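## Task

Put the cartridge into the sealant gun so its front end sits all the way forward in the cup of the front ring and its nozzle sticks out through that ring. The plunger rod starts already pulled back. End with the plunger disc touching the cartridge's back end. The trigger is functional. The loaded gun must rest on the table itself, not leaning on any other object. Declare that you are finished when done.

## Robot and tools

Robot: two Franka FR3 seven-joint arms, left_arm and right_arm, each carrying a Robotiq 2F-140 two-finger gripper. The fingers can fold at a hinge: grip parts in the outer quarter of the pads, near the tips. A grip deeper toward the palm may hold loosely or slip. Fingertips pressed end-on into a surface fold with little resistance. Each gripper has a wrist camera. Cameras: cam_high, cam_low, cam_left_wrist, cam_right_wrist, all 672x504.

Frames. Scene frame: origin at table-top height midway between the arms, +z up, +x out over the table, left_arm toward +y. Bases: left_arm at about (0.002, 0.408, 0) m, right_arm at about (0.014, -0.428, 0) m, both almost unrotated. Hand positions and orientations in results are in each arm's own base frame. Gripper axes: fingers point along +z, they open and close along y. end_effector_position is the centre of the closed pads; tips extend about 33 mm past it (9 mm when wide open).

execute_actions(actions, cameras). actions is a list of actions; each action is a list of 1 to 15 rows, each row one control step of 1/30 s; fewer rows means the last row repeats to step 15. Every row is 20 numbers in [-1, 1] covering both arms: left_arm dx, dy, dz, rx, ry, rz, then left gripper position, force_limit, speed, activate; then the same ten for right_arm. The six pose numbers are an offset, not a pose: they count from that arm's Hand target at the moment the action starts, along that Hand target's own axes, and every row in the action counts from that same start, not from the previous row. Scale: 1.0 = 0.6 m for dx, dy, dz and 180 degrees for rx, ry, rz, which together form one rotation vector. Six zeros ask nothing new of an arm. Gripper numbers are absolute commands: position +1 fully open (140 mm), about -0.8 pads touch, -1 closes until blocked; force_limit -1 soft (about 14 N) to +1 hard (about 58 N); speed -1 slow (about 30 mm/s) to +1 fast (about 250 mm/s); force_limit and speed start at +1. Always resend the gripper's current numbers, since 0 is a real command. activate stays 0; send 1 only if fault reads 7 or 13 or a result requests it. Images come back only for an empty actions list or when cameras names them (["all"] for all).

move(target, speed, blend, stop_force, zero, blocking, cameras). target is one 20-number row, or a list of up to 15 rows, laid out like execute_actions; every row's pose numbers are offsets from the Hand targets at the move's start, not from the previous row. The gripper travels a straight line there, ignoring obstacles. speed: top speed in m/s, 0.002 to 2, default 0.25 (one value, or one per target). blend: corner rounding radius in m for a list; 0 stops at each target. stop_force: 20 to 40 N, same for both arms; an arm's path ends when it feels that much push opposing its travel. Aim a few centimetres past the expected contact and go slowly; do not rely on it while the gripper rotates; omit it when backing away from contact. With stop_force all rows need identical gripper numbers. zero: true re-zeros force before the move. blocking=false returns early (not with stop_force). The result adds a move: line, such as done, off_target, moving, held or fault, plus limits like paced or held. A move runs at most 10 s.

wait(seconds 0 to 3600) lets time pass; stop brakes a running move; zoom_image(camera, region [x0, y0, x1, y1] pixels, at most 504 by 504) enlarges part of the latest image; set_collision_behavior(contact_force_n 20, 40 or 85) changes both arms' contact force limit (default 20 N); clear_fault(arm) clears a reported torque or force fault; read_manual gives licence text; finished_scene(scene 1 or 2) ends the scene irreversibly.

Reading results. Hand target is the last commanded pose after clipping; offsets start from it. The controller limits each step to 70 mm and 16 degrees from the measured pose, so one action may fall short; a resting gripper may stay short of its Hand target, and a fresh execute_actions call re-requests it. object_status: 0 moving, 1 blocked while opening, 2 blocked while closing (something grasped), 3 reached the command or pads met. position_measured is in counts: 3 open, about 75 = 100 mm, 139 = 60 mm, 200 = 20 mm, 230 pads met. To grip harder, raise force_limit and nudge position (-1 to -0.98). Joint torques, external joint torques and flange force (gripper x y z axes, including held weight) hint at contact; they are noisy. Step readings list intermediate positions for execute_actions calls.

Avoid: any outside force reaching the contact force limit (held weight counts) or joint contact torque above 20/20/18/18/12/12/12 N m, which stops the arm until clear_fault; joints running past range or too fast; the two arms or grippers touching each other, or a gripper closing on the other's fingers, which can fail the scene; hitting fixed or heavy things, dropping parts, releasing moving parts, and anything ending up off the table; hard grips on a part still resting on something; long stretched-out holds, which heat motors and can lock an arm for 30 to 60 s. Time passes while you think, so be brief and move smoothly.

Each tool is called after "Call:" as name([rows], argument=value, ...), one row to a line, values as JSON.

## Session

Call:
execute_actions(actions=[])

Scene clock: 0.00 s.
left_arm: end_effector_position=(+0.3660, -0.1684, +0.2484) position_measured=3 object_status=3 fault=0 end_effector_quat_wxyz=(+0.142, +0.793, -0.576, -0.140) | right_arm: end_effector_position=(+0.1398, +0.2368, +0.1522) position_measured=3 object_status=3 fault=0 end_effector_quat_wxyz=(-0.270, +0.893, -0.014, -0.360)
Joint positions: left_arm=[-0.322 -0.118 0.025 -2.114 -0.173 1.632 -0.57] | right_arm=[0.485 -0.291 -0.23 -2.78 0.663 1.789 -1.647]
Joint velocities: within noise
Joint torques (N m): no reading
External joint torques (N m): no reading
Flange force (N): no reading
Hand target: left_arm +0.3660, -0.1684, +0.2484; +0.142, +0.793, -0.576, -0.140 | right_arm +0.1398, +0.2368, +0.1522; -0.270, +0.893, -0.014, -0.360
Tool commands: left_gripper/position=+1.0 left_gripper/force_limit=+1.0 left_gripper/speed=+1.0 left_gripper/activate=+0.0 right_gripper/position=+1.0 right_gripper/force_limit=+1.0 right_gripper/speed=+1.0 right_gripper/activate=+0.0

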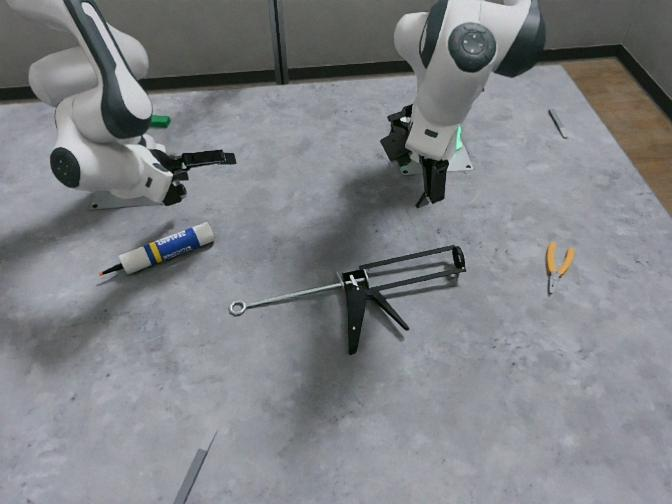

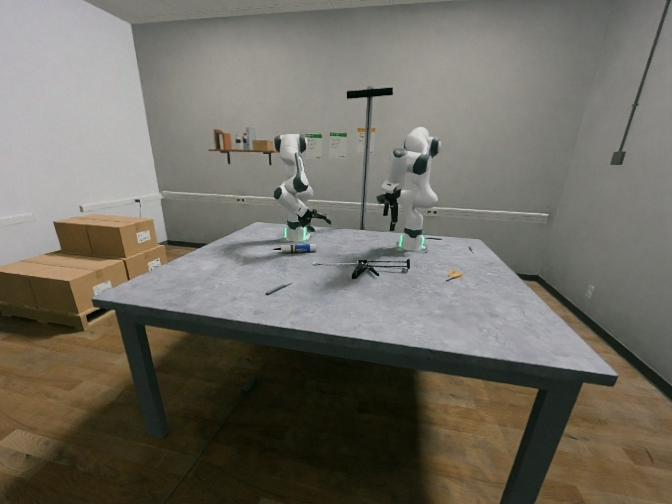

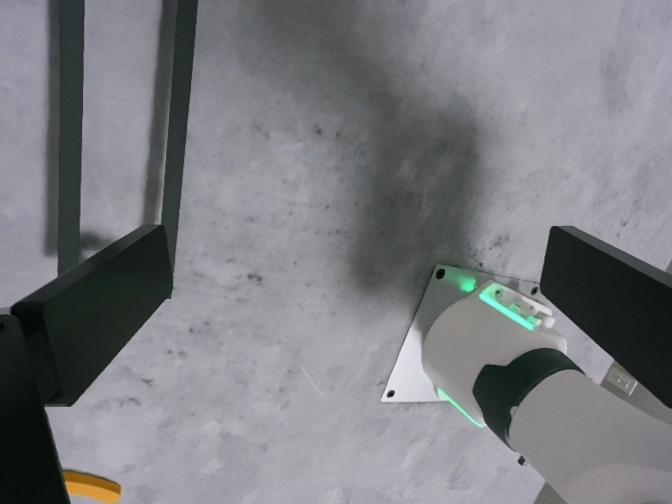

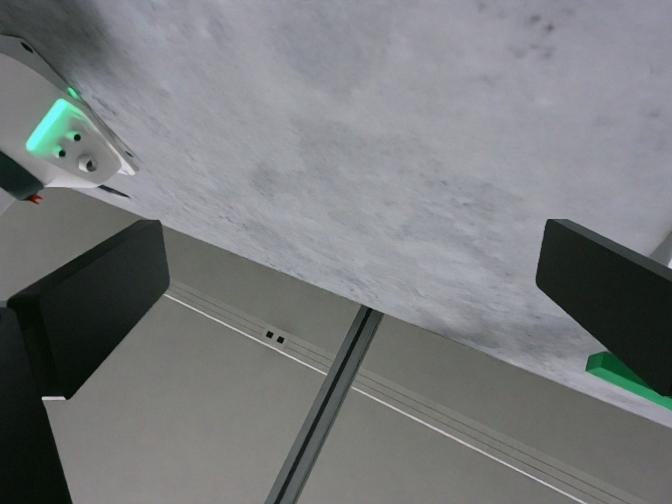

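Call:
zoom_image(camera="cam_high", region=[220, 220, 480, 370])

Call:
zoom_image(camera="cam_high", region=[40, 100, 280, 300])

Call:
zoom_image(camera="cam_low", region=[240, 180, 480, 310])

Scaled by 1.938 from the camera's image (finer frame: 960x720).

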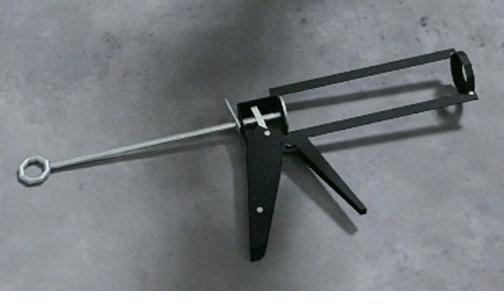

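Scaled by 2.100 from the camera's image (finer frame: 960x720).

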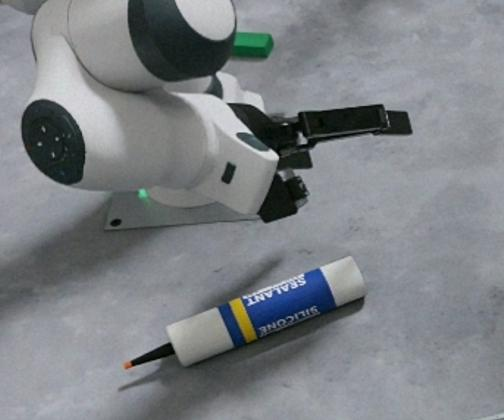

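Scaled by 2.100 from the camera's image (finer frame: 960x720).

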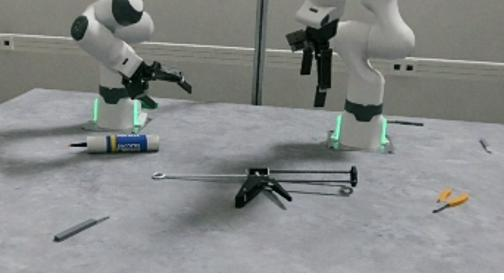

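Call:
move(target=[0.52,0.15,-0.01,0.126,0.019,0,1,1,1,0, 0,0,0,0,0,0,1,1,1,0], cameras=["all"])

Scene clock: 61.10 s.
left_arm: end_effector_position=(+0.3823, -0.4928, +0.2707) position_measured=3 object_status=3 fault=0 end_effector_quat_wxyz=(+0.003, +0.808, -0.589, +0.000) | right_arm: end_effector_position=(+0.1398, +0.2368, +0.1522) position_measured=3 object_status=3 fault=0 end_effector_quat_wxyz=(-0.270, +0.893, -0.014, -0.360)
Joint positions: left_arm=[-0.662 0.209 -0.273 -1.675 0.053 1.877 -1.256] | right_arm=[0.485 -0.291 -0.23 -2.78 0.663 1.789 -1.647]
Joint velocities: left_arm=[-0.002 -0.001 0 0 0.001 0 -0.005] | right_arm=[within noise]
Joint torques (N m): left_arm=[-0.41 -37.33 -1.63 26.81 1.22 2.56 -0.2] | right_arm=[0.09 -16.89 1.11 19.08 1.08 -0.16 -0.09]
External joint torques (N m): left_arm=[-0.31 1.64 0.09 1.89 0.42 -0.11 -0.2] | right_arm=[0.12 -0.56 0.31 0.36 -0.09 0 -0.03]
Flange force (N): left_arm=[14.1 -4.4 -3.7] | right_arm=[-1.7 -0.7 -0.5]
Hand target: left_arm +0.3826, -0.4920, +0.2705; +0.001, +0.809, -0.588, -0.001 | right_arm +0.1398, +0.2368, +0.1522; -0.270, +0.893, -0.014, -0.360
Off the commanded pose: left_arm 0.001 m, 0 deg | right_arm 0.000 m, 0 deg.
move: done

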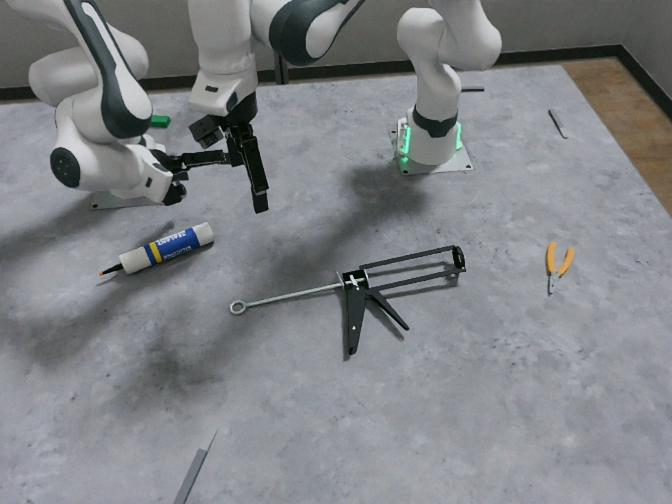

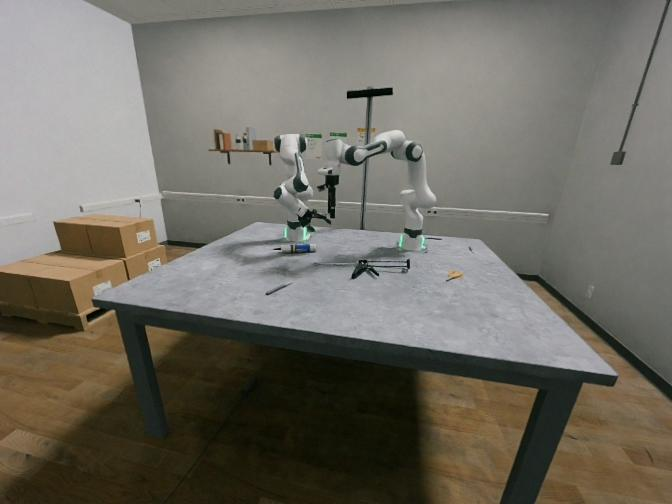

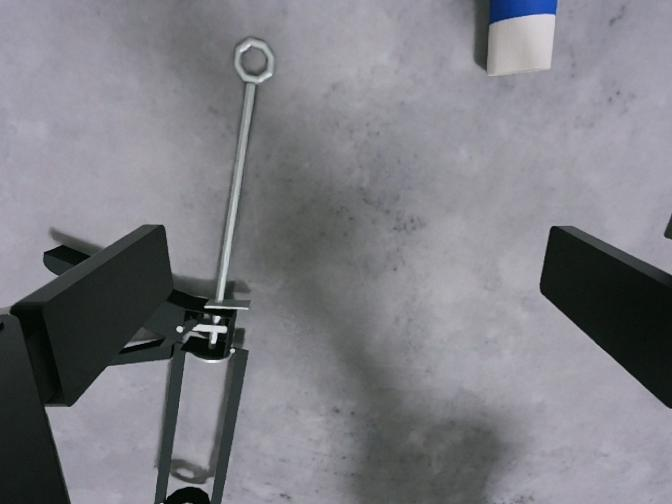

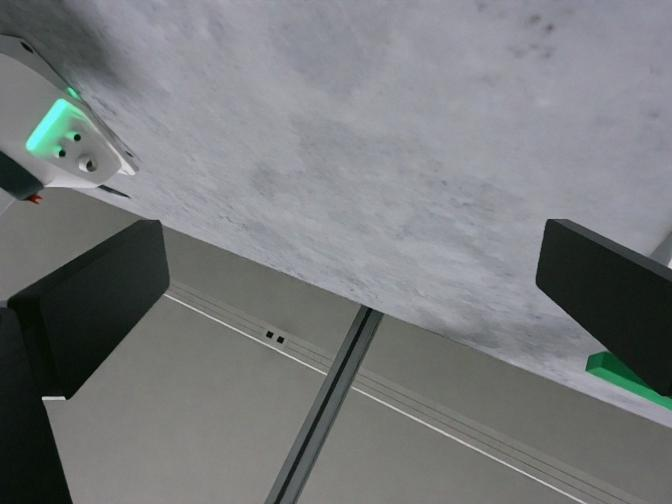

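Call:
move(target=[-0.30,-0.287,-0.133,0,0,0,1,1,1,0, 0,0,0,0,0,0,1,1,1,0], cameras=["cam_left_wrist"])

Call:
zoom_image(camera="cam_left_wrist", region=[84, 0, 588, 504])

Scene clock: 77.57 s.
left_arm: end_effector_position=(+0.4922, -0.2660, +0.3503) position_measured=3 object_status=3 fault=0 end_effector_quat_wxyz=(-0.002, +0.811, -0.585, +0.000) | right_arm: end_effector_position=(+0.1398, +0.2368, +0.1522) position_measured=3 object_status=3 fault=0 end_effector_quat_wxyz=(-0.270, +0.893, -0.014, -0.360)
Joint positions: left_arm=[-0.418 -0.012 -0.079 -1.747 0.002 1.736 -0.818] | right_arm=[0.485 -0.291 -0.23 -2.78 0.663 1.789 -1.647]
Joint velocities: left_arm=[0 0 -0.001 0 -0.002 0 0.007] | right_arm=[within noise]
Joint torques (N m): left_arm=[0.1 -30.74 -0.87 26.73 0.3 2.55 0.15] | right_arm=[0.16 -16.97 1.09 19.02 1.09 -0.15 -0.13]
External joint torques (N m): left_arm=[0.2 1.64 -0.79 1.87 -0.49 -0.1 0.15] | right_arm=[0.17 -0.6 0.26 0.29 -0.07 0.02 -0.07]
Flange force (N): left_arm=[9.2 -8.3 -5.6] | right_arm=[-1.9 -0.6 -0.3]
Hand target: left_arm +0.4908, -0.2675, +0.3501; +0.001, +0.809, -0.588, -0.001 | right_arm +0.1398, +0.2368, +0.1522; -0.270, +0.893, -0.014, -0.360
Off the commanded pose: left_arm 0.002 m, 0 deg | right_arm 0.000 m, 0 deg.
move: done

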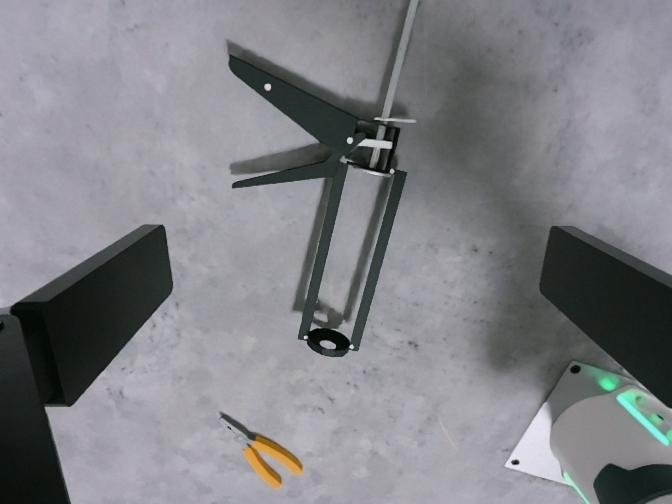

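Scaled by 1.000.

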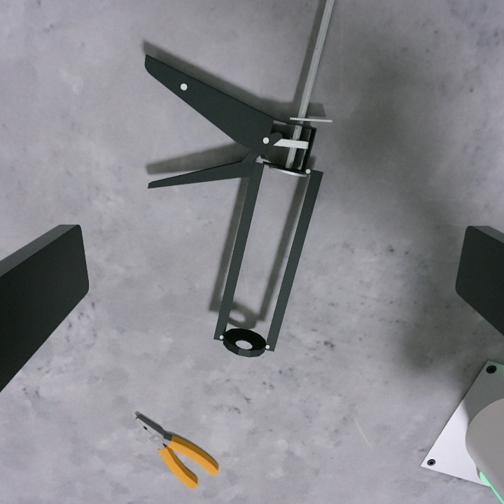

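Call:
zoom_image(camera="cam_left_wrist", region=[210, 30, 430, 200])

Call:
zoom_image(camera="cam_left_wrist", region=[270, 140, 430, 370])

Call:
zoom_image(camera="cam_high", region=[330, 235, 480, 360])

Call:
zoom_image(camera="cam_low", region=[300, 240, 430, 290])

Scaled by 2.291 from the camera's image (finer frame: 960x720).

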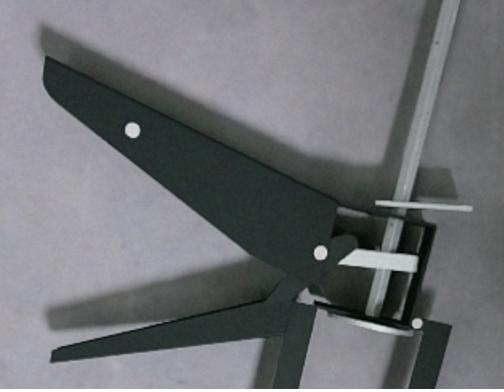

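Scaled by 2.191 from the camera's image (finer frame: 960x720).

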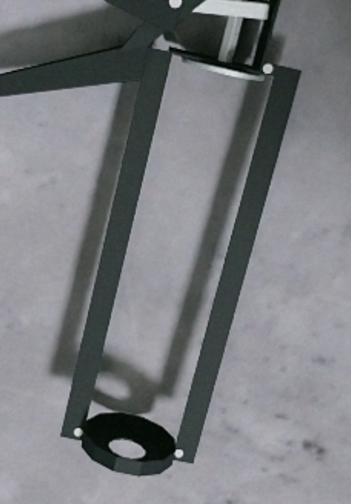

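This scene's latest camera images include none from cam_high. They are from: cam_left_wrist. cam_high's image comes with the result of a call that names it in "cameras".

This scene's latest camera images include none from cam_low. They are from: cam_left_wrist. cam_low's image comes with the result of a call that names it in "cameras".

Call:
wait(seconds=0.1, cameras=["all"])

Call:
zoom_image(camera="cam_low", region=[300, 240, 430, 290])

Call:
zoom_image(camera="cam_high", region=[330, 235, 480, 360])

Scene clock: 98.70 s.
left_arm: end_effector_position=(+0.4922, -0.2660, +0.3503) position_measured=3 object_status=3 fault=0 end_effector_quat_wxyz=(-0.002, +0.810, -0.586, +0.000) | right_arm: end_effector_position=(+0.1398, +0.2368, +0.1522) position_measured=3 object_status=3 fault=0 end_effector_quat_wxyz=(-0.270, +0.893, -0.014, -0.360)
Joint positions: left_arm=[-0.418 -0.012 -0.079 -1.747 0.002 1.736 -0.816] | right_arm=[0.485 -0.291 -0.23 -2.78 0.663 1.789 -1.647]
Joint torques (N m): left_arm=[0.08 -30.75 -0.87 26.73 0.3 2.54 0.17] | right_arm=[0.19 -16.93 1.13 19.09 1.1 -0.16 -0.06]
External joint torques (N m): left_arm=[0.07 1.2 -0.9 2.07 -0.5 -0.09 0.17] | right_arm=[0.19 -0.54 0.29 0.34 -0.06 0.01 0.01]
Flange force (N): left_arm=[8.8 -7.7 -6.0] | right_arm=[-1.7 -0.9 -0.3]
Hand target: left_arm +0.4908, -0.2675, +0.3501; +0.001, +0.809, -0.588, -0.001 | right_arm +0.1398, +0.2368, +0.1522; -0.270, +0.893, -0.014, -0.360
Tool commands: left_gripper/position=+1.0 left_gripper/force_limit=+1.0 left_gripper/speed=+1.0 left_gripper/activate=+0.0 right_gripper/position=+1.0 right_gripper/force_limit=+1.0 right_gripper/speed=+1.0 right_gripper/activate=+0.0
Off the commanded pose: left_arm 0.002 m, 0 deg | right_arm 0.000 m, 0 deg.
wait: 0.10 s; at rest from the start

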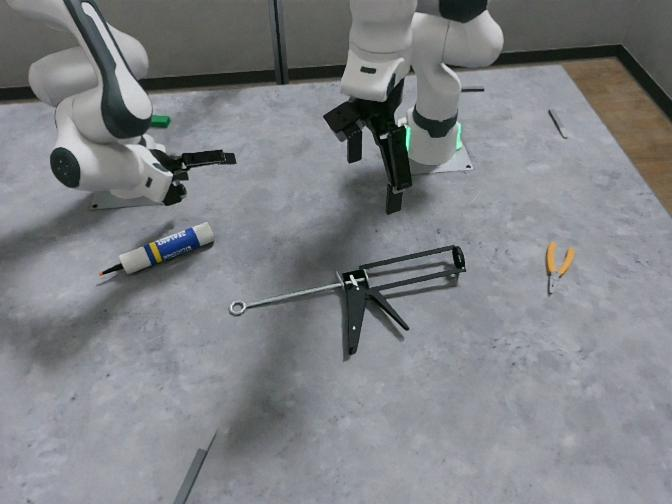

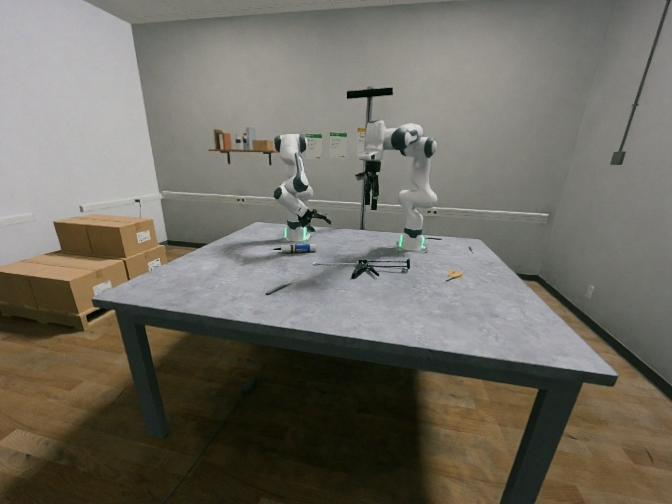

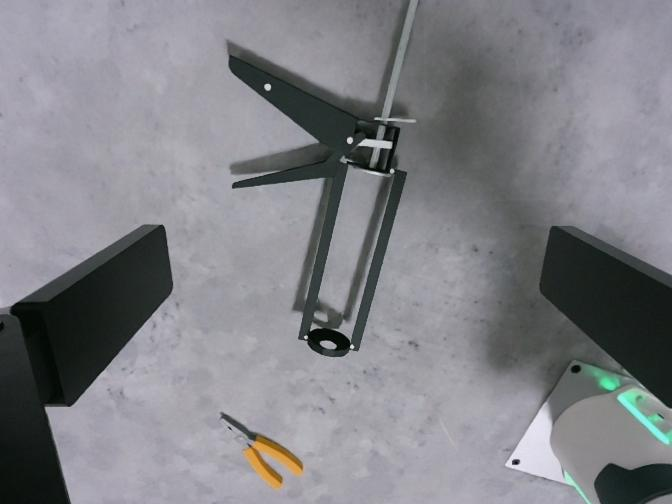

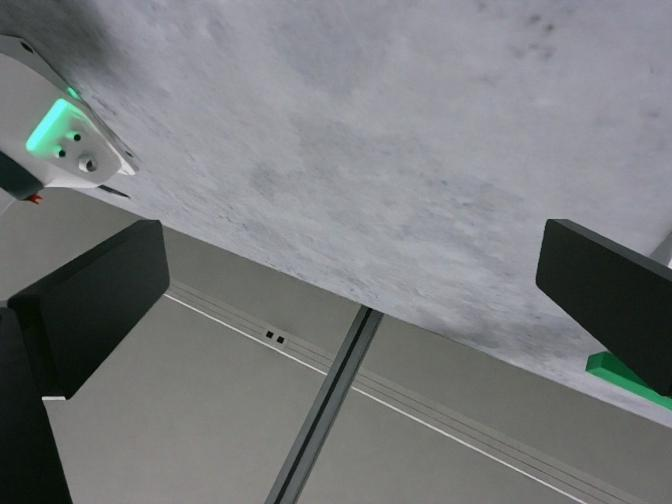

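Scaled by 3.877 from the camera's image (finer frame: 960x720).

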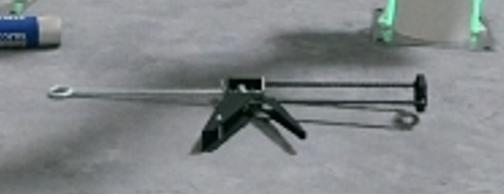

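Scaled by 3.360 from the camera's image (finer frame: 960x720).

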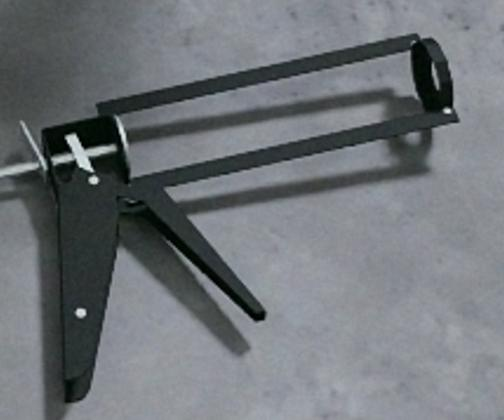

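Call:
move(target=[-0.244,-0.004,0.25,0,0,0,1,1,1,0, 0,0,0,0,0,0,1,1,1,0], cameras=["cam_left_wrist","cam_high"])

Call:
zoom_image(camera="cam_left_wrist", region=[180, 100, 520, 400])

Scene clock: 131.20 s.
left_arm: end_effector_position=(+0.4467, -0.1276, +0.1996) position_measured=3 object_status=3 fault=0 end_effector_quat_wxyz=(+0.002, +0.811, -0.584, -0.002) | right_arm: end_effector_position=(+0.1398, +0.2368, +0.1522) position_measured=3 object_status=3 fault=0 end_effector_quat_wxyz=(-0.270, +0.893, -0.014, -0.360)
Joint positions: left_arm=[-0.341 -0.22 0.062 -2.369 0.013 2.144 -0.61] | right_arm=[0.485 -0.291 -0.23 -2.78 0.663 1.789 -1.647]
Joint velocities: left_arm=[-0.002 -0.001 0 0.001 0 0.001 0.006] | right_arm=[within noise]
Joint torques (N m): left_arm=[-0.13 -23.62 -0.9 25.01 0.73 3.1 0.21] | right_arm=[0.15 -16.92 1.18 19.04 1.07 -0.15 -0.11]
External joint torques (N m): left_arm=[-0.16 0.18 -0.35 1.19 0.08 0.48 0.21] | right_arm=[0.12 -0.61 0.33 0.34 -0.1 0.02 -0.05]
Flange force (N): left_arm=[2.5 -3.4 -0.4] | right_arm=[-1.9 -0.7 -0.4]
Hand target: left_arm +0.4475, -0.1276, +0.2001; +0.001, +0.809, -0.588, -0.001 | right_arm +0.1398, +0.2368, +0.1522; -0.270, +0.893, -0.014, -0.360
Off the commanded pose: left_arm 0.001 m, 1 deg | right_arm 0.000 m, 0 deg.
move: done
Images, in order (width x height): cam_high 672x504, cam_left_wrist 672x504.

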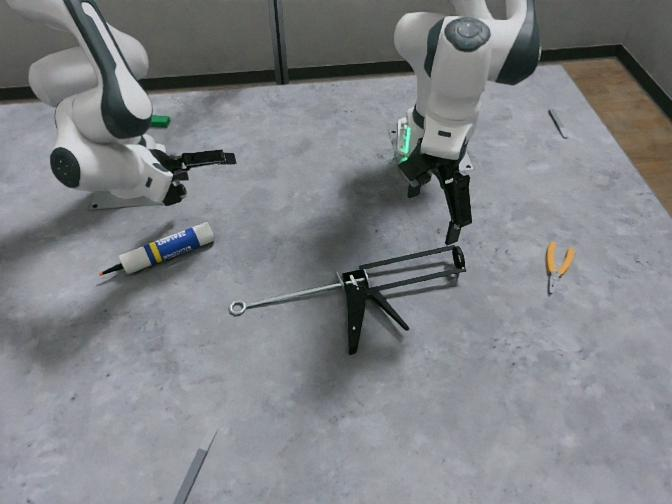

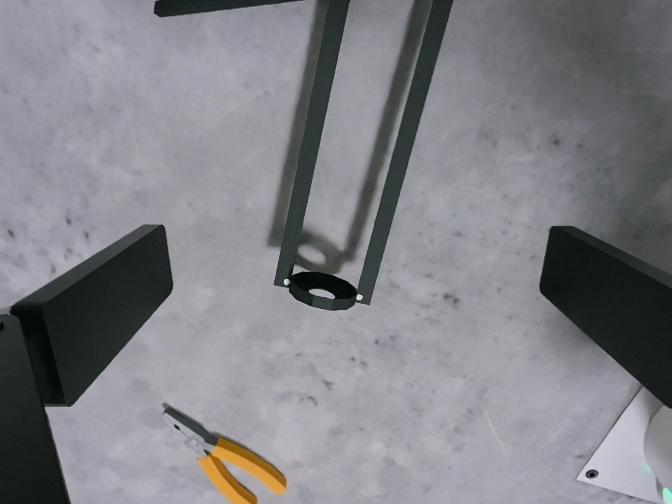

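Scaled by 1.482 from the camera's image (finer frame: 960x720).

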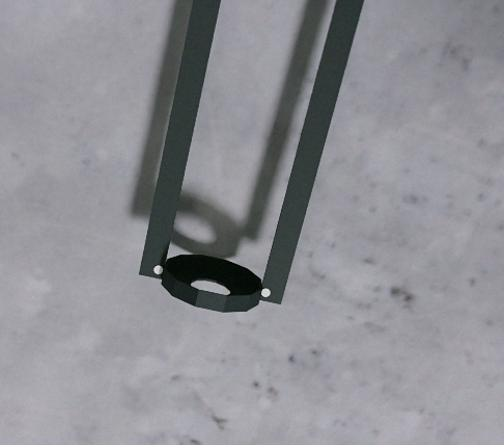

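Call:
move(target=[-0.098,-0.0125,0.133,0,0,0,1,1,1,0, 0,0,0,0,0,0,1,1,1,0], cameras=["cam_left_wrist"])

Call:
zoom_image(camera="cam_left_wrist", region=[200, 120, 480, 380])

Scene clock: 224.43 s.
left_arm: end_effector_position=(+0.4361, -0.0693, +0.1211) position_measured=3 object_status=3 fault=0 end_effector_quat_wxyz=(+0.001, +0.811, -0.585, -0.001) | right_arm: end_effector_position=(+0.1398, +0.2368, +0.1522) position_measured=3 object_status=3 fault=0 end_effector_quat_wxyz=(-0.270, +0.893, -0.014, -0.360)
Joint positions: left_arm=[-0.296 -0.171 0.14 -2.542 0.032 2.37 -0.503] | right_arm=[0.485 -0.291 -0.23 -2.78 0.663 1.789 -1.647]
Joint velocities: left_arm=[-0.002 -0.001 0 0.001 0.001 0 0.006] | right_arm=[within noise]
Joint torques (N m): left_arm=[-0.09 -22.13 -1.11 22.95 0.49 2.98 0.14] | right_arm=[0.21 -16.96 1.22 19.08 1.1 -0.16 -0.02]
External joint torques (N m): left_arm=[-0.1 0.91 -0.33 1.35 -0.05 0.4 0.13] | right_arm=[0.17 -0.65 0.35 0.35 -0.08 0.01 0.05]
Flange force (N): left_arm=[3.4 -6.0 1.7] | right_arm=[-2.2 -1.0 -0.4]
Hand target: left_arm +0.4363, -0.0694, +0.1203; +0.001, +0.809, -0.588, -0.001 | right_arm +0.1398, +0.2368, +0.1522; -0.270, +0.893, -0.014, -0.360
Off the commanded pose: left_arm 0.001 m, 0 deg | right_arm 0.000 m, 0 deg.
move: done

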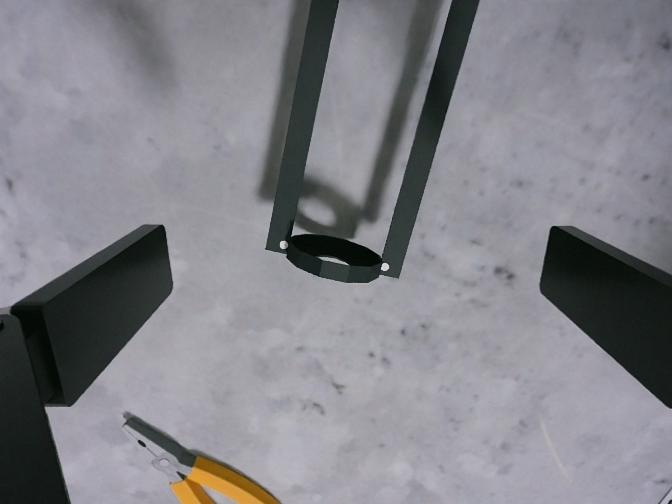

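Scaled by 1.800 from the camera's image (finer frame: 960x720).

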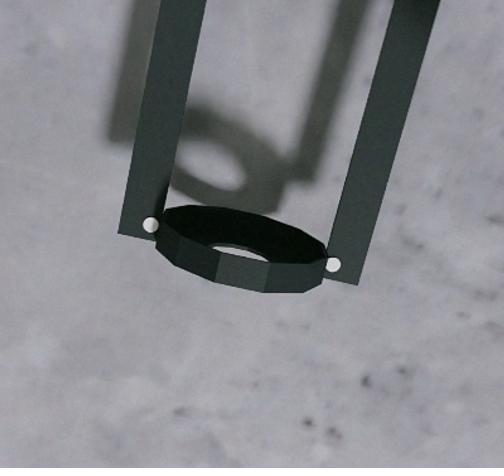

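Call:
zoom_image(camera="cam_left_wrist", region=[80, 380, 320, 504])

Scaled by 2.100 from the camera's image (finer frame: 960x720).

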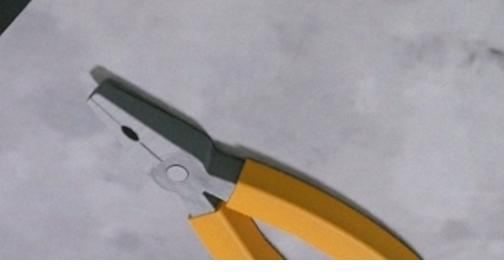

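Call:
move(target=[0,0,0,0,0,0,1,1,1,0, 0.0675,0.1215,-0.444,-0.021,0.312,0.330,1,1,1,0], cameras=["cam_right_wrist","cam_high"])

Scene clock: 337.27 s.
left_arm: end_effector_position=(+0.4362, -0.0694, +0.1211) position_measured=3 object_status=3 fault=0 end_effector_quat_wxyz=(+0.001, +0.811, -0.585, -0.001) | right_arm: end_effector_position=(+0.3227, +0.0495, +0.2492) position_measured=3 object_status=3 fault=0 end_effector_quat_wxyz=(+0.002, +0.840, -0.542, +0.000)
Joint positions: left_arm=[-0.296 -0.171 0.14 -2.542 0.032 2.37 -0.501] | right_arm=[-0.402 -0.824 0.468 -2.641 0.348 1.856 -0.597]
Joint velocities: left_arm=[within noise] | right_arm=[0 0 0 0 -0.001 0 0.007]
Joint torques (N m): left_arm=[0.1 -22.09 -1.42 22.96 0.49 3.05 0.17] | right_arm=[-0.3 -4.02 -7.72 24.64 1.08 2.75 0.06]
External joint torques (N m): left_arm=[0.05 1.16 -0.68 1.19 -0.05 0.44 0.17] | right_arm=[-0.28 -1.23 1.05 1.09 0.33 0.12 0.06]
Flange force (N): left_arm=[3.7 -6.0 2.4] | right_arm=[-2.6 -0.5 -1.6]
Hand target: left_arm +0.4363, -0.0694, +0.1203; +0.001, +0.809, -0.588, -0.001 | right_arm +0.3231, +0.0503, +0.2500; +0.001, +0.838, -0.545, +0.001
Off the commanded pose: left_arm 0.001 m, 0 deg | right_arm 0.001 m, 0 deg.
move: done
Images, in order (width x height): cam_high 672x504, cam_right_wrist 672x504.

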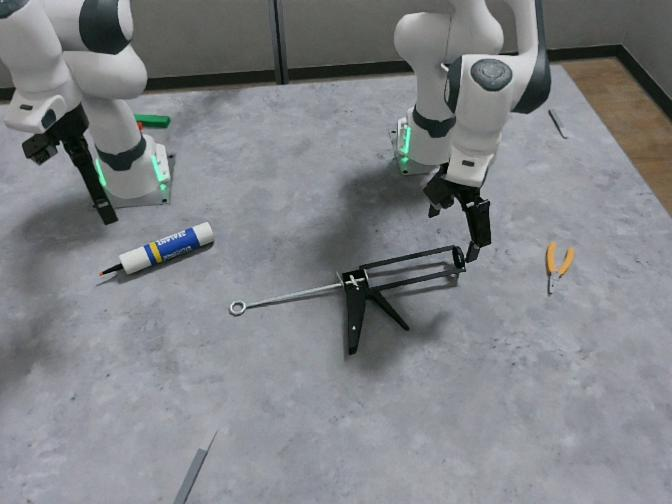

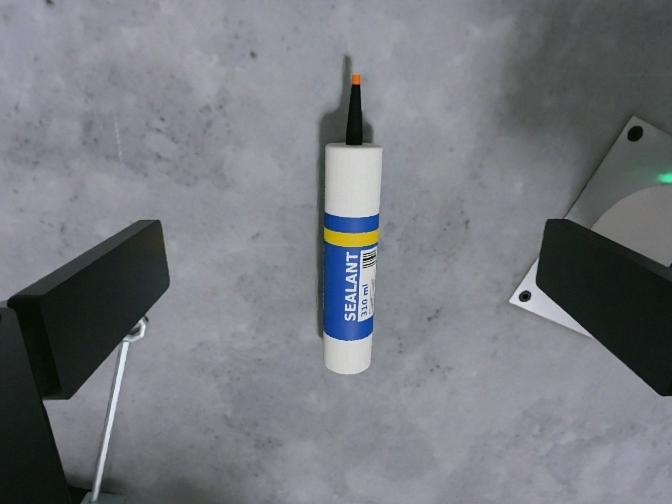

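Call:
set_collision_behavior(contact_force_n=40)

Call:
move(target=[0.025,0.145,0,0,0,0,-0.9,0,1,0, -0.02,-0.13,0.2,0,0,0,-0.9,0,1,0])

Set on each arm: contact force limit 40 N; load limits (N m) waist: 35, shoulder: 35, upper arm roll: 32, elbow: 30, forearm roll: 12, wrist pitch: 12, wrist roll: 12.

Scene clock: 375.80 s.
left_arm: end_effector_position=(+0.3594, -0.1106, +0.1206) position_measured=235 object_status=3 fault=0 end_effector_quat_wxyz=(-0.001, +0.807, -0.591, +0.000) | right_arm: end_effector_position=(+0.3880, +0.0926, +0.1295) position_measured=235 object_status=3 fault=0 end_effector_quat_wxyz=(+0.002, +0.840, -0.543, -0.001)
Joint positions: left_arm=[-0.328 -0.374 0.03 -2.746 0.018 2.372 -0.619] | right_arm=[-0.53 -0.432 0.783 -2.648 0.401 2.288 -0.49]
Joint velocities: left_arm=[0.001 0 -0.001 0.001 0.001 0 -0.008] | right_arm=[0 -0.001 0.001 0 0.001 0.002 0.005]
Joint torques (N m): left_arm=[0.24 -16.48 -1.35 22.97 0.1 2.57 -0.15] | right_arm=[-0.38 -9.9 -6.72 22.36 0.52 2.86 0.05]
External joint torques (N m): left_arm=[0.21 -0.01 -0.8 1.09 -0.44 -0.07 -0.15] | right_arm=[-0.28 -0.81 1.01 1.1 -0.06 0.26 0.05]
Flange force (N): left_arm=[3.1 -1.6 -1.5] | right_arm=[-0.8 -3.3 -0.5]
Hand target: left_arm +0.3582, -0.1106, +0.1205; +0.001, +0.809, -0.588, -0.001 | right_arm +0.3896, +0.0927, +0.1300; +0.001, +0.838, -0.545, +0.001
Off the commanded pose: left_arm 0.001 m, 1 deg | right_arm 0.002 m, 0 deg.
move: done

Call:
move(target=[0,0,0.19,0,0,0,-0.9,0,1,0, 0,0,0.205,0,0,0,-0.9,0,1,0], speed=0.025, stop_force=20)

Scene clock: 388.33 s.
left_arm: end_effector_position=(+0.3567, -0.1095, +0.0312) position_measured=235 object_status=3 fault=0 end_effector_quat_wxyz=(+0.001, +0.809, -0.588, -0.004) | right_arm: end_effector_position=(+0.3887, +0.0927, +0.0439) position_measured=235 object_status=3 fault=0 end_effector_quat_wxyz=(+0.001, +0.839, -0.544, -0.001)
Joint positions: left_arm=[-0.328 -0.126 0.031 -2.804 0.012 2.67 -0.621] | right_arm=[-0.731 -0.177 1.016 -2.716 0.293 2.6 -0.395]
Joint torques (N m): left_arm=[-0.21 -13.36 -0.6 18.01 -0.17 5.84 0.08] | right_arm=[-0.43 -10.56 -2.79 18.83 0.32 2.95 0.17]
External joint torques (N m): left_arm=[-0.15 7.42 -0.34 0.57 -0.52 3.25 0.08] | right_arm=[-0.49 -0.84 0.87 0.48 -0.07 0.34 0.17]
Flange force (N): left_arm=[12.4 -16.2 35.8] | right_arm=[0.0 0.0 0.0]
Hand target: left_arm +0.3580, -0.1105, +0.0278; +0.000, +0.809, -0.588, -0.001 (not the last commanded pose) | right_arm +0.3896, +0.0925, +0.0440; +0.001, +0.838, -0.545, +0.001 (not the last commanded pose)
Off the commanded pose: left_arm 0.025 m, 0 deg | right_arm 0.037 m, 0 deg.
move: given up (right_arm; no force reading, so stop_force could not act: that arm's path ended), contact (left_arm)

Call:
move(target=[0,0,-0.1,0,0,0,-0.9,0,1,0, 0,0,0.0133,0,0,0,-0.9,0,1,0], speed=0.03)

Call:
move(target=[0,0,-0.1,0,0,0,-0.9,0,1,0, 0,0,0.005,0,0,0,-0.9,0,1,0], speed=0.03)

Scene clock: 408.43 s.
left_arm: end_effector_position=(+0.3580, -0.1108, +0.0870) position_measured=235 object_status=3 fault=0 end_effector_quat_wxyz=(+0.001, +0.809, -0.588, +0.000) | right_arm: end_effector_position=(+0.3894, +0.0928, +0.0364) position_measured=235 object_status=3 fault=0 end_effector_quat_wxyz=(+0.001, +0.839, -0.544, +0.000)
Joint positions: left_arm=[-0.328 -0.295 0.031 -2.779 0.012 2.484 -0.621] | right_arm=[-0.78 -0.146 1.062 -2.719 0.261 2.632 -0.371]
Joint velocities: left_arm=[0.001 0.001 0.001 0.001 0 -0.003 0.002] | right_arm=[within noise]
Joint torques (N m): left_arm=[0.15 -17.9 -1.44 22.11 0.43 2.49 -0.12] | right_arm=[-0.43 -9.74 -1.9 18.14 0.03 2.99 0.2]
External joint torques (N m): left_arm=[0.06 -0.13 -1.07 1.76 -0.04 -0.12 -0.12] | right_arm=[-0.44 -0.47 1.23 0.09 -0.35 0.37 0.2]
Flange force (N): left_arm=[4.3 -2.9 -2.2] | right_arm=[0.0 0.0 0.0]
Hand target: left_arm +0.3581, -0.1105, +0.0878; +0.000, +0.809, -0.588, -0.001 | right_arm +0.3896, +0.0925, +0.0360; +0.001, +0.838, -0.545, +0.001
Off the commanded pose: left_arm 0.001 m, 0 deg | right_arm 0.001 m, 0 deg.
move: done

Scene clock: 411.00 s.
left_arm: end_effector_position=(+0.3582, -0.1113, +0.1470) position_measured=235 object_status=3 fault=0 end_effector_quat_wxyz=(+0.001, +0.808, -0.589, +0.000) | right_arm: end_effector_position=(+0.3894, +0.0928, +0.0340) position_measured=235 object_status=3 fault=0 end_effector_quat_wxyz=(+0.002, +0.839, -0.544, +0.000)
Joint positions: left_arm=[-0.326 -0.431 0.027 -2.715 0.012 2.284 -0.621] | right_arm=[-0.806 -0.137 1.087 -2.719 0.249 2.64 -0.361]
Joint velocities: left_arm=[-0.001 -0.001 0 0.001 0 -0.005 0.001] | right_arm=[within noise]
Joint torques (N m): left_arm=[0.59 -15.41 -1.67 24.55 0.55 2.56 -0.2] | right_arm=[-0.95 -7.1 -1.82 16.81 -0.01 3.93 0.13]
External joint torques (N m): left_arm=[0.61 0.01 -1.01 1.79 -0.04 -0.08 -0.2] | right_arm=[-0.97 1.73 1.15 -1.05 -0.38 1.33 0.13]
Flange force (N): left_arm=[3.9 -3.4 -2.7] | right_arm=[0.0 0.0 0.0]
Hand target: left_arm +0.3582, -0.1105, +0.1478; +0.000, +0.809, -0.588, -0.001 | right_arm +0.3896, +0.0925, +0.0330; +0.001, +0.838, -0.545, +0.001
Off the commanded pose: left_arm 0.001 m, 0 deg | right_arm 0.001 m, 0 deg.
move: done

Call:
move([
  [0,0,0,0,0,0,1,0,1,0, 0,0,-0.2,0,0,0,-0.9,0,1,0],
  [0,0,0,0,0,0,1,0,1,0, -0.1545,0.138,-0.2,0,0,0,0.3,0,1,0],
], blend=[0.02,0], cameras=["cam_right_wrist"])

Scene clock: 431.57 s.
left_arm: end_effector_position=(+0.3580, -0.1112, +0.1470) position_measured=3 object_status=3 fault=0 end_effector_quat_wxyz=(+0.001, +0.808, -0.589, +0.000) | right_arm: end_effector_position=(+0.2774, +0.1435, +0.1532) position_measured=91 object_status=0 fault=0 end_effector_quat_wxyz=(+0.001, +0.840, -0.543, +0.002)
Joint positions: left_arm=[-0.326 -0.431 0.027 -2.715 0.012 2.283 -0.621] | right_arm=[-0.233 -0.878 0.741 -2.843 0.614 2.033 -0.431]
Joint torques (N m): left_arm=[0.55 -15.38 -1.66 24.54 0.54 2.53 -0.17] | right_arm=[0.41 -0.25 -11.03 21.08 0.88 2.57 0.1]
External joint torques (N m): left_arm=[0.56 0 -1.02 1.8 -0.05 -0.1 -0.17] | right_arm=[0.44 -0.86 0.28 0.51 0.2 -0.04 0.1]
Flange force (N): left_arm=[3.9 -3.4 -2.8] | right_arm=[-2.4 2.7 -1.6]
Hand target: left_arm +0.3582, -0.1105, +0.1478; +0.000, +0.809, -0.588, -0.001 | right_arm +0.2763, +0.1439, +0.1529; +0.001, +0.838, -0.545, +0.001
Off the commanded pose: left_arm 0.001 m, 0 deg | right_arm 0.001 m, 0 deg.
move: done; blend cut to 0 m at target 1

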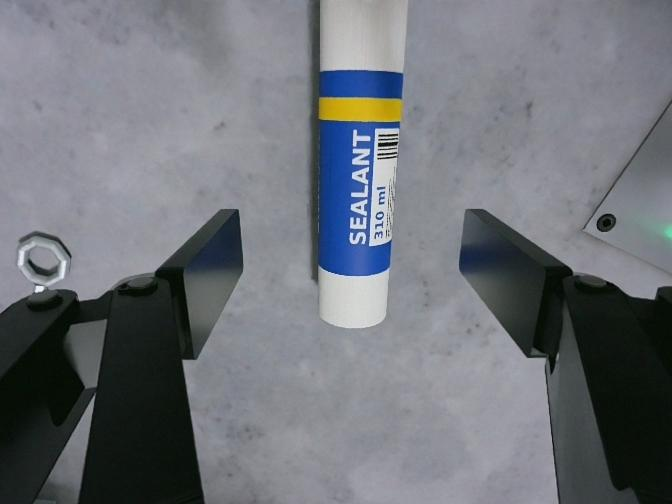

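Call:
move(target=[0,0,0,0,0,0,1,0,1,0, 0,0,0.12,0,0,0,0.25,0,1,0], speed=0.1, cameras=["cam_right_wrist"])

Scene clock: 444.90 s.
left_arm: end_effector_position=(+0.3580, -0.1112, +0.1470) position_measured=3 object_status=3 fault=0 end_effector_quat_wxyz=(+0.001, +0.808, -0.589, +0.000) | right_arm: end_effector_position=(+0.2752, +0.1431, +0.0807) position_measured=98 object_status=3 fault=0 end_effector_quat_wxyz=(+0.002, +0.837, -0.547, +0.000)
Joint positions: left_arm=[-0.326 -0.431 0.027 -2.715 0.012 2.283 -0.621] | right_arm=[-0.26 -0.7 0.896 -2.928 0.731 2.292 -0.448]
Joint velocities: left_arm=[within noise] | right_arm=[-0.001 0 0.001 -0.001 -0.001 0.004 0.001]
Joint torques (N m): left_arm=[0.57 -15.35 -1.65 24.52 0.54 2.53 -0.19] | right_arm=[0.17 -1.29 -9.58 18.87 0.64 2.92 -0.19]
External joint torques (N m): left_arm=[0.57 -0.05 -1.01 1.84 -0.05 -0.09 -0.19] | right_arm=[0.18 0.05 0.41 0.8 0.06 0.32 -0.19]
Flange force (N): left_arm=[3.9 -3.3 -2.9] | right_arm=[-0.6 -3.0 1.9]
Hand target: left_arm +0.3582, -0.1105, +0.1478; +0.000, +0.809, -0.588, -0.001 | right_arm +0.2764, +0.1438, +0.0809; +0.001, +0.838, -0.545, +0.001
Off the commanded pose: left_arm 0.001 m, 0 deg | right_arm 0.001 m, 0 deg.
move: done

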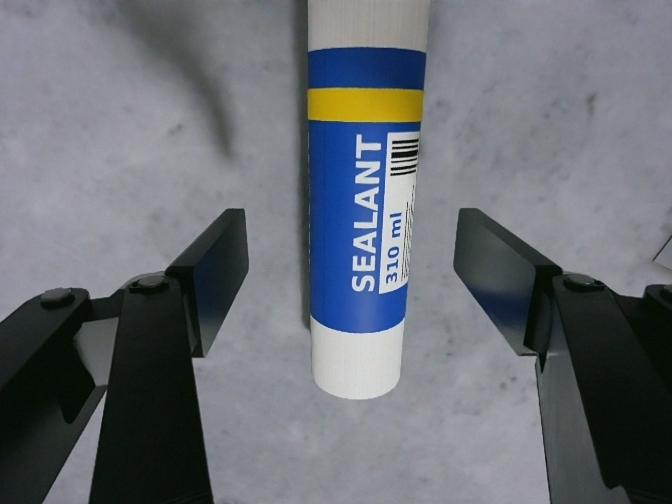

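Call:
move(target=[0,0,0,0,0,0,1,0,1,0, 0,0,0.043,0,0,0,0.25,0,1,0], speed=0.05)

Call:
move(target=[0,0,0,0,0,0,1,0,1,0, 0,0,0,0,0,0,-1,-0.05,-1,0], cameras=["cam_right_wrist"])

Scene clock: 458.60 s.
left_arm: end_effector_position=(+0.3580, -0.1112, +0.1470) position_measured=3 object_status=3 fault=0 end_effector_quat_wxyz=(+0.001, +0.808, -0.589, +0.000) | right_arm: end_effector_position=(+0.2756, +0.1437, +0.0552) position_measured=98 object_status=3 fault=0 end_effector_quat_wxyz=(+0.002, +0.838, -0.546, +0.000)
Joint positions: left_arm=[-0.326 -0.431 0.027 -2.715 0.012 2.283 -0.621] | right_arm=[-0.288 -0.599 0.959 -2.943 0.761 2.411 -0.455]
Joint velocities: left_arm=[within noise] | right_arm=[-0.001 0 -0.001 0 0.001 0.003 0]
Joint torques (N m): left_arm=[0.53 -15.34 -1.64 24.57 0.55 2.54 -0.16] | right_arm=[0.06 -2.4 -8.52 17.65 0.55 2.98 -0.21]
External joint torques (N m): left_arm=[0.5 -0.05 -1.04 1.94 -0.03 -0.07 -0.16] | right_arm=[0.08 0.05 0.53 0.58 0.03 0.36 -0.21]
Flange force (N): left_arm=[4.1 -3.6 -3.0] | right_arm=[-0.4 -2.9 3.1]
Hand target: left_arm +0.3582, -0.1105, +0.1478; +0.000, +0.809, -0.588, -0.001 | right_arm +0.2764, +0.1438, +0.0551; +0.001, +0.838, -0.545, +0.001
Off the commanded pose: left_arm 0.001 m, 0 deg | right_arm 0.001 m, 0 deg.
move: done

Scene clock: 460.17 s.
left_arm: end_effector_position=(+0.3580, -0.1112, +0.1470) position_measured=3 object_status=3 fault=0 end_effector_quat_wxyz=(+0.001, +0.808, -0.589, +0.000) | right_arm: end_effector_position=(+0.2760, +0.1437, +0.0553) position_measured=158 object_status=0 fault=0 end_effector_quat_wxyz=(+0.001, +0.838, -0.546, +0.000)
Joint positions: left_arm=[-0.326 -0.431 0.027 -2.715 0.012 2.283 -0.621] | right_arm=[-0.288 -0.598 0.958 -2.943 0.761 2.412 -0.455]
Joint torques (N m): left_arm=[0.53 -15.38 -1.7 24.52 0.54 2.53 -0.15] | right_arm=[0.11 -2.4 -8.75 17.05 0.49 2.94 -0.15]
External joint torques (N m): left_arm=[0.48 -0.03 -1.11 1.86 -0.05 -0.08 -0.15] | right_arm=[0.13 0.08 0.3 -0.02 -0.02 0.32 -0.15]
Flange force (N): left_arm=[4.1 -3.3 -2.8] | right_arm=[0.0 -0.8 2.5]
Hand target: left_arm +0.3582, -0.1105, +0.1478; +0.000, +0.809, -0.588, -0.001 | right_arm +0.2764, +0.1438, +0.0551; +0.001, +0.838, -0.545, +0.001
Off the commanded pose: left_arm 0.001 m, 0 deg | right_arm 0.000 m, 0 deg.
move: done

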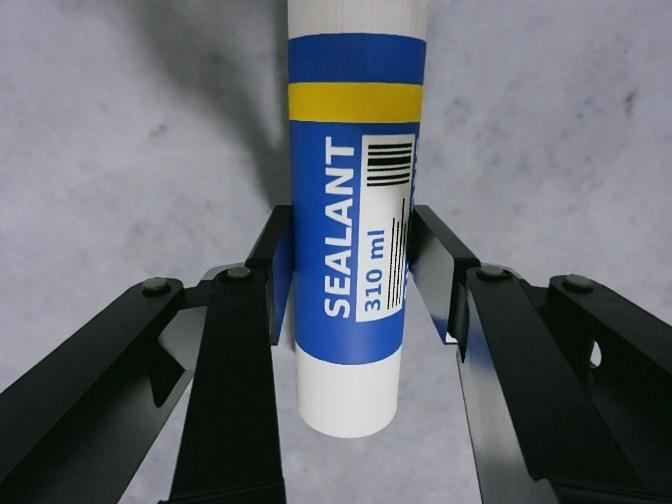

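Call:
move(target=[0,0,0,0,0,0,1,0,1,0, 0,0,-0.2,0,0,0,-1,-0.05,-1,0], speed=0.1, cameras=["cam_right_wrist","cam_low"])

Call:
zoom_image(camera="cam_low", region=[240, 180, 440, 300])

Scene clock: 467.90 s.
left_arm: end_effector_position=(+0.3580, -0.1112, +0.1470) position_measured=3 object_status=3 fault=0 end_effector_quat_wxyz=(+0.001, +0.808, -0.589, +0.000) | right_arm: end_effector_position=(+0.2748, +0.1439, +0.1729) position_measured=158 object_status=2 fault=0 end_effector_quat_wxyz=(+0.001, +0.839, -0.544, -0.002)
Joint positions: left_arm=[-0.326 -0.431 0.027 -2.715 0.012 2.283 -0.621] | right_arm=[-0.231 -0.908 0.7 -2.813 0.584 1.964 -0.423]
Joint velocities: left_arm=[within noise] | right_arm=[-0.001 0 0 0 0 -0.004 0]
Joint torques (N m): left_arm=[0.56 -15.31 -1.67 24.55 0.54 2.53 -0.18] | right_arm=[-0.36 -1.09 -11.3 23.84 0.45 2.91 0.17]
External joint torques (N m): left_arm=[0.54 -0.05 -1.06 1.91 -0.05 -0.08 -0.18] | right_arm=[-0.3 -2.03 0.16 2.67 -0.26 0.29 0.17]
Flange force (N): left_arm=[4.1 -3.5 -2.9] | right_arm=[-1.8 -0.4 -6.6]
Hand target: left_arm +0.3582, -0.1105, +0.1478; +0.000, +0.809, -0.588, -0.001 | right_arm +0.2763, +0.1440, +0.1751; +0.001, +0.838, -0.545, +0.001
Off the commanded pose: left_arm 0.001 m, 0 deg | right_arm 0.003 m, 0 deg.
move: done
Images, in order (width x height): cam_low 672x504, cam_right_wrist 672x504.

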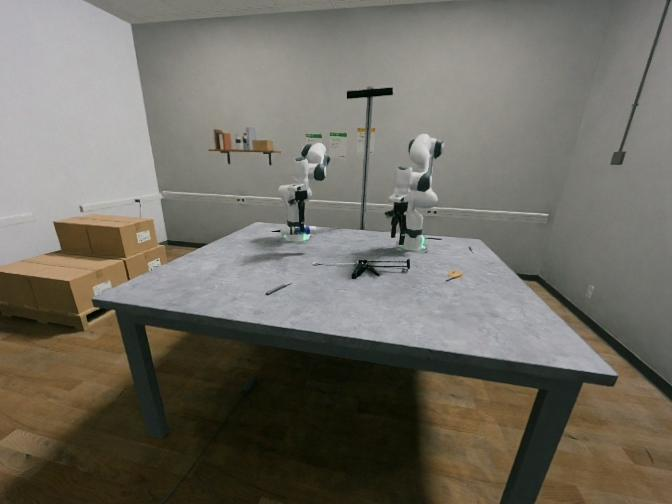

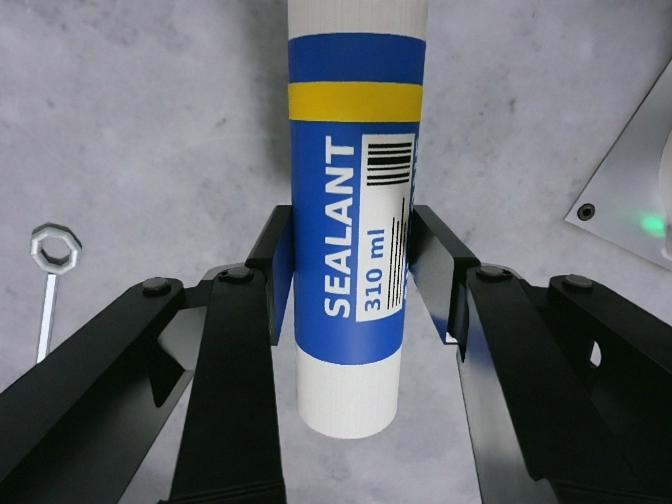

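Scaled by 2.520 from the camera's image (finer frame: 960x720).

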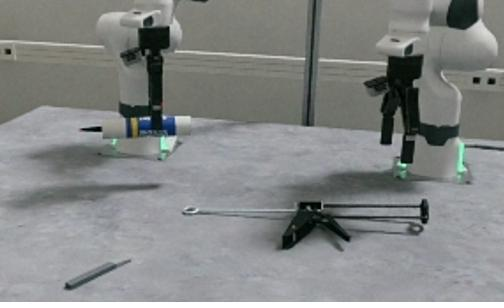

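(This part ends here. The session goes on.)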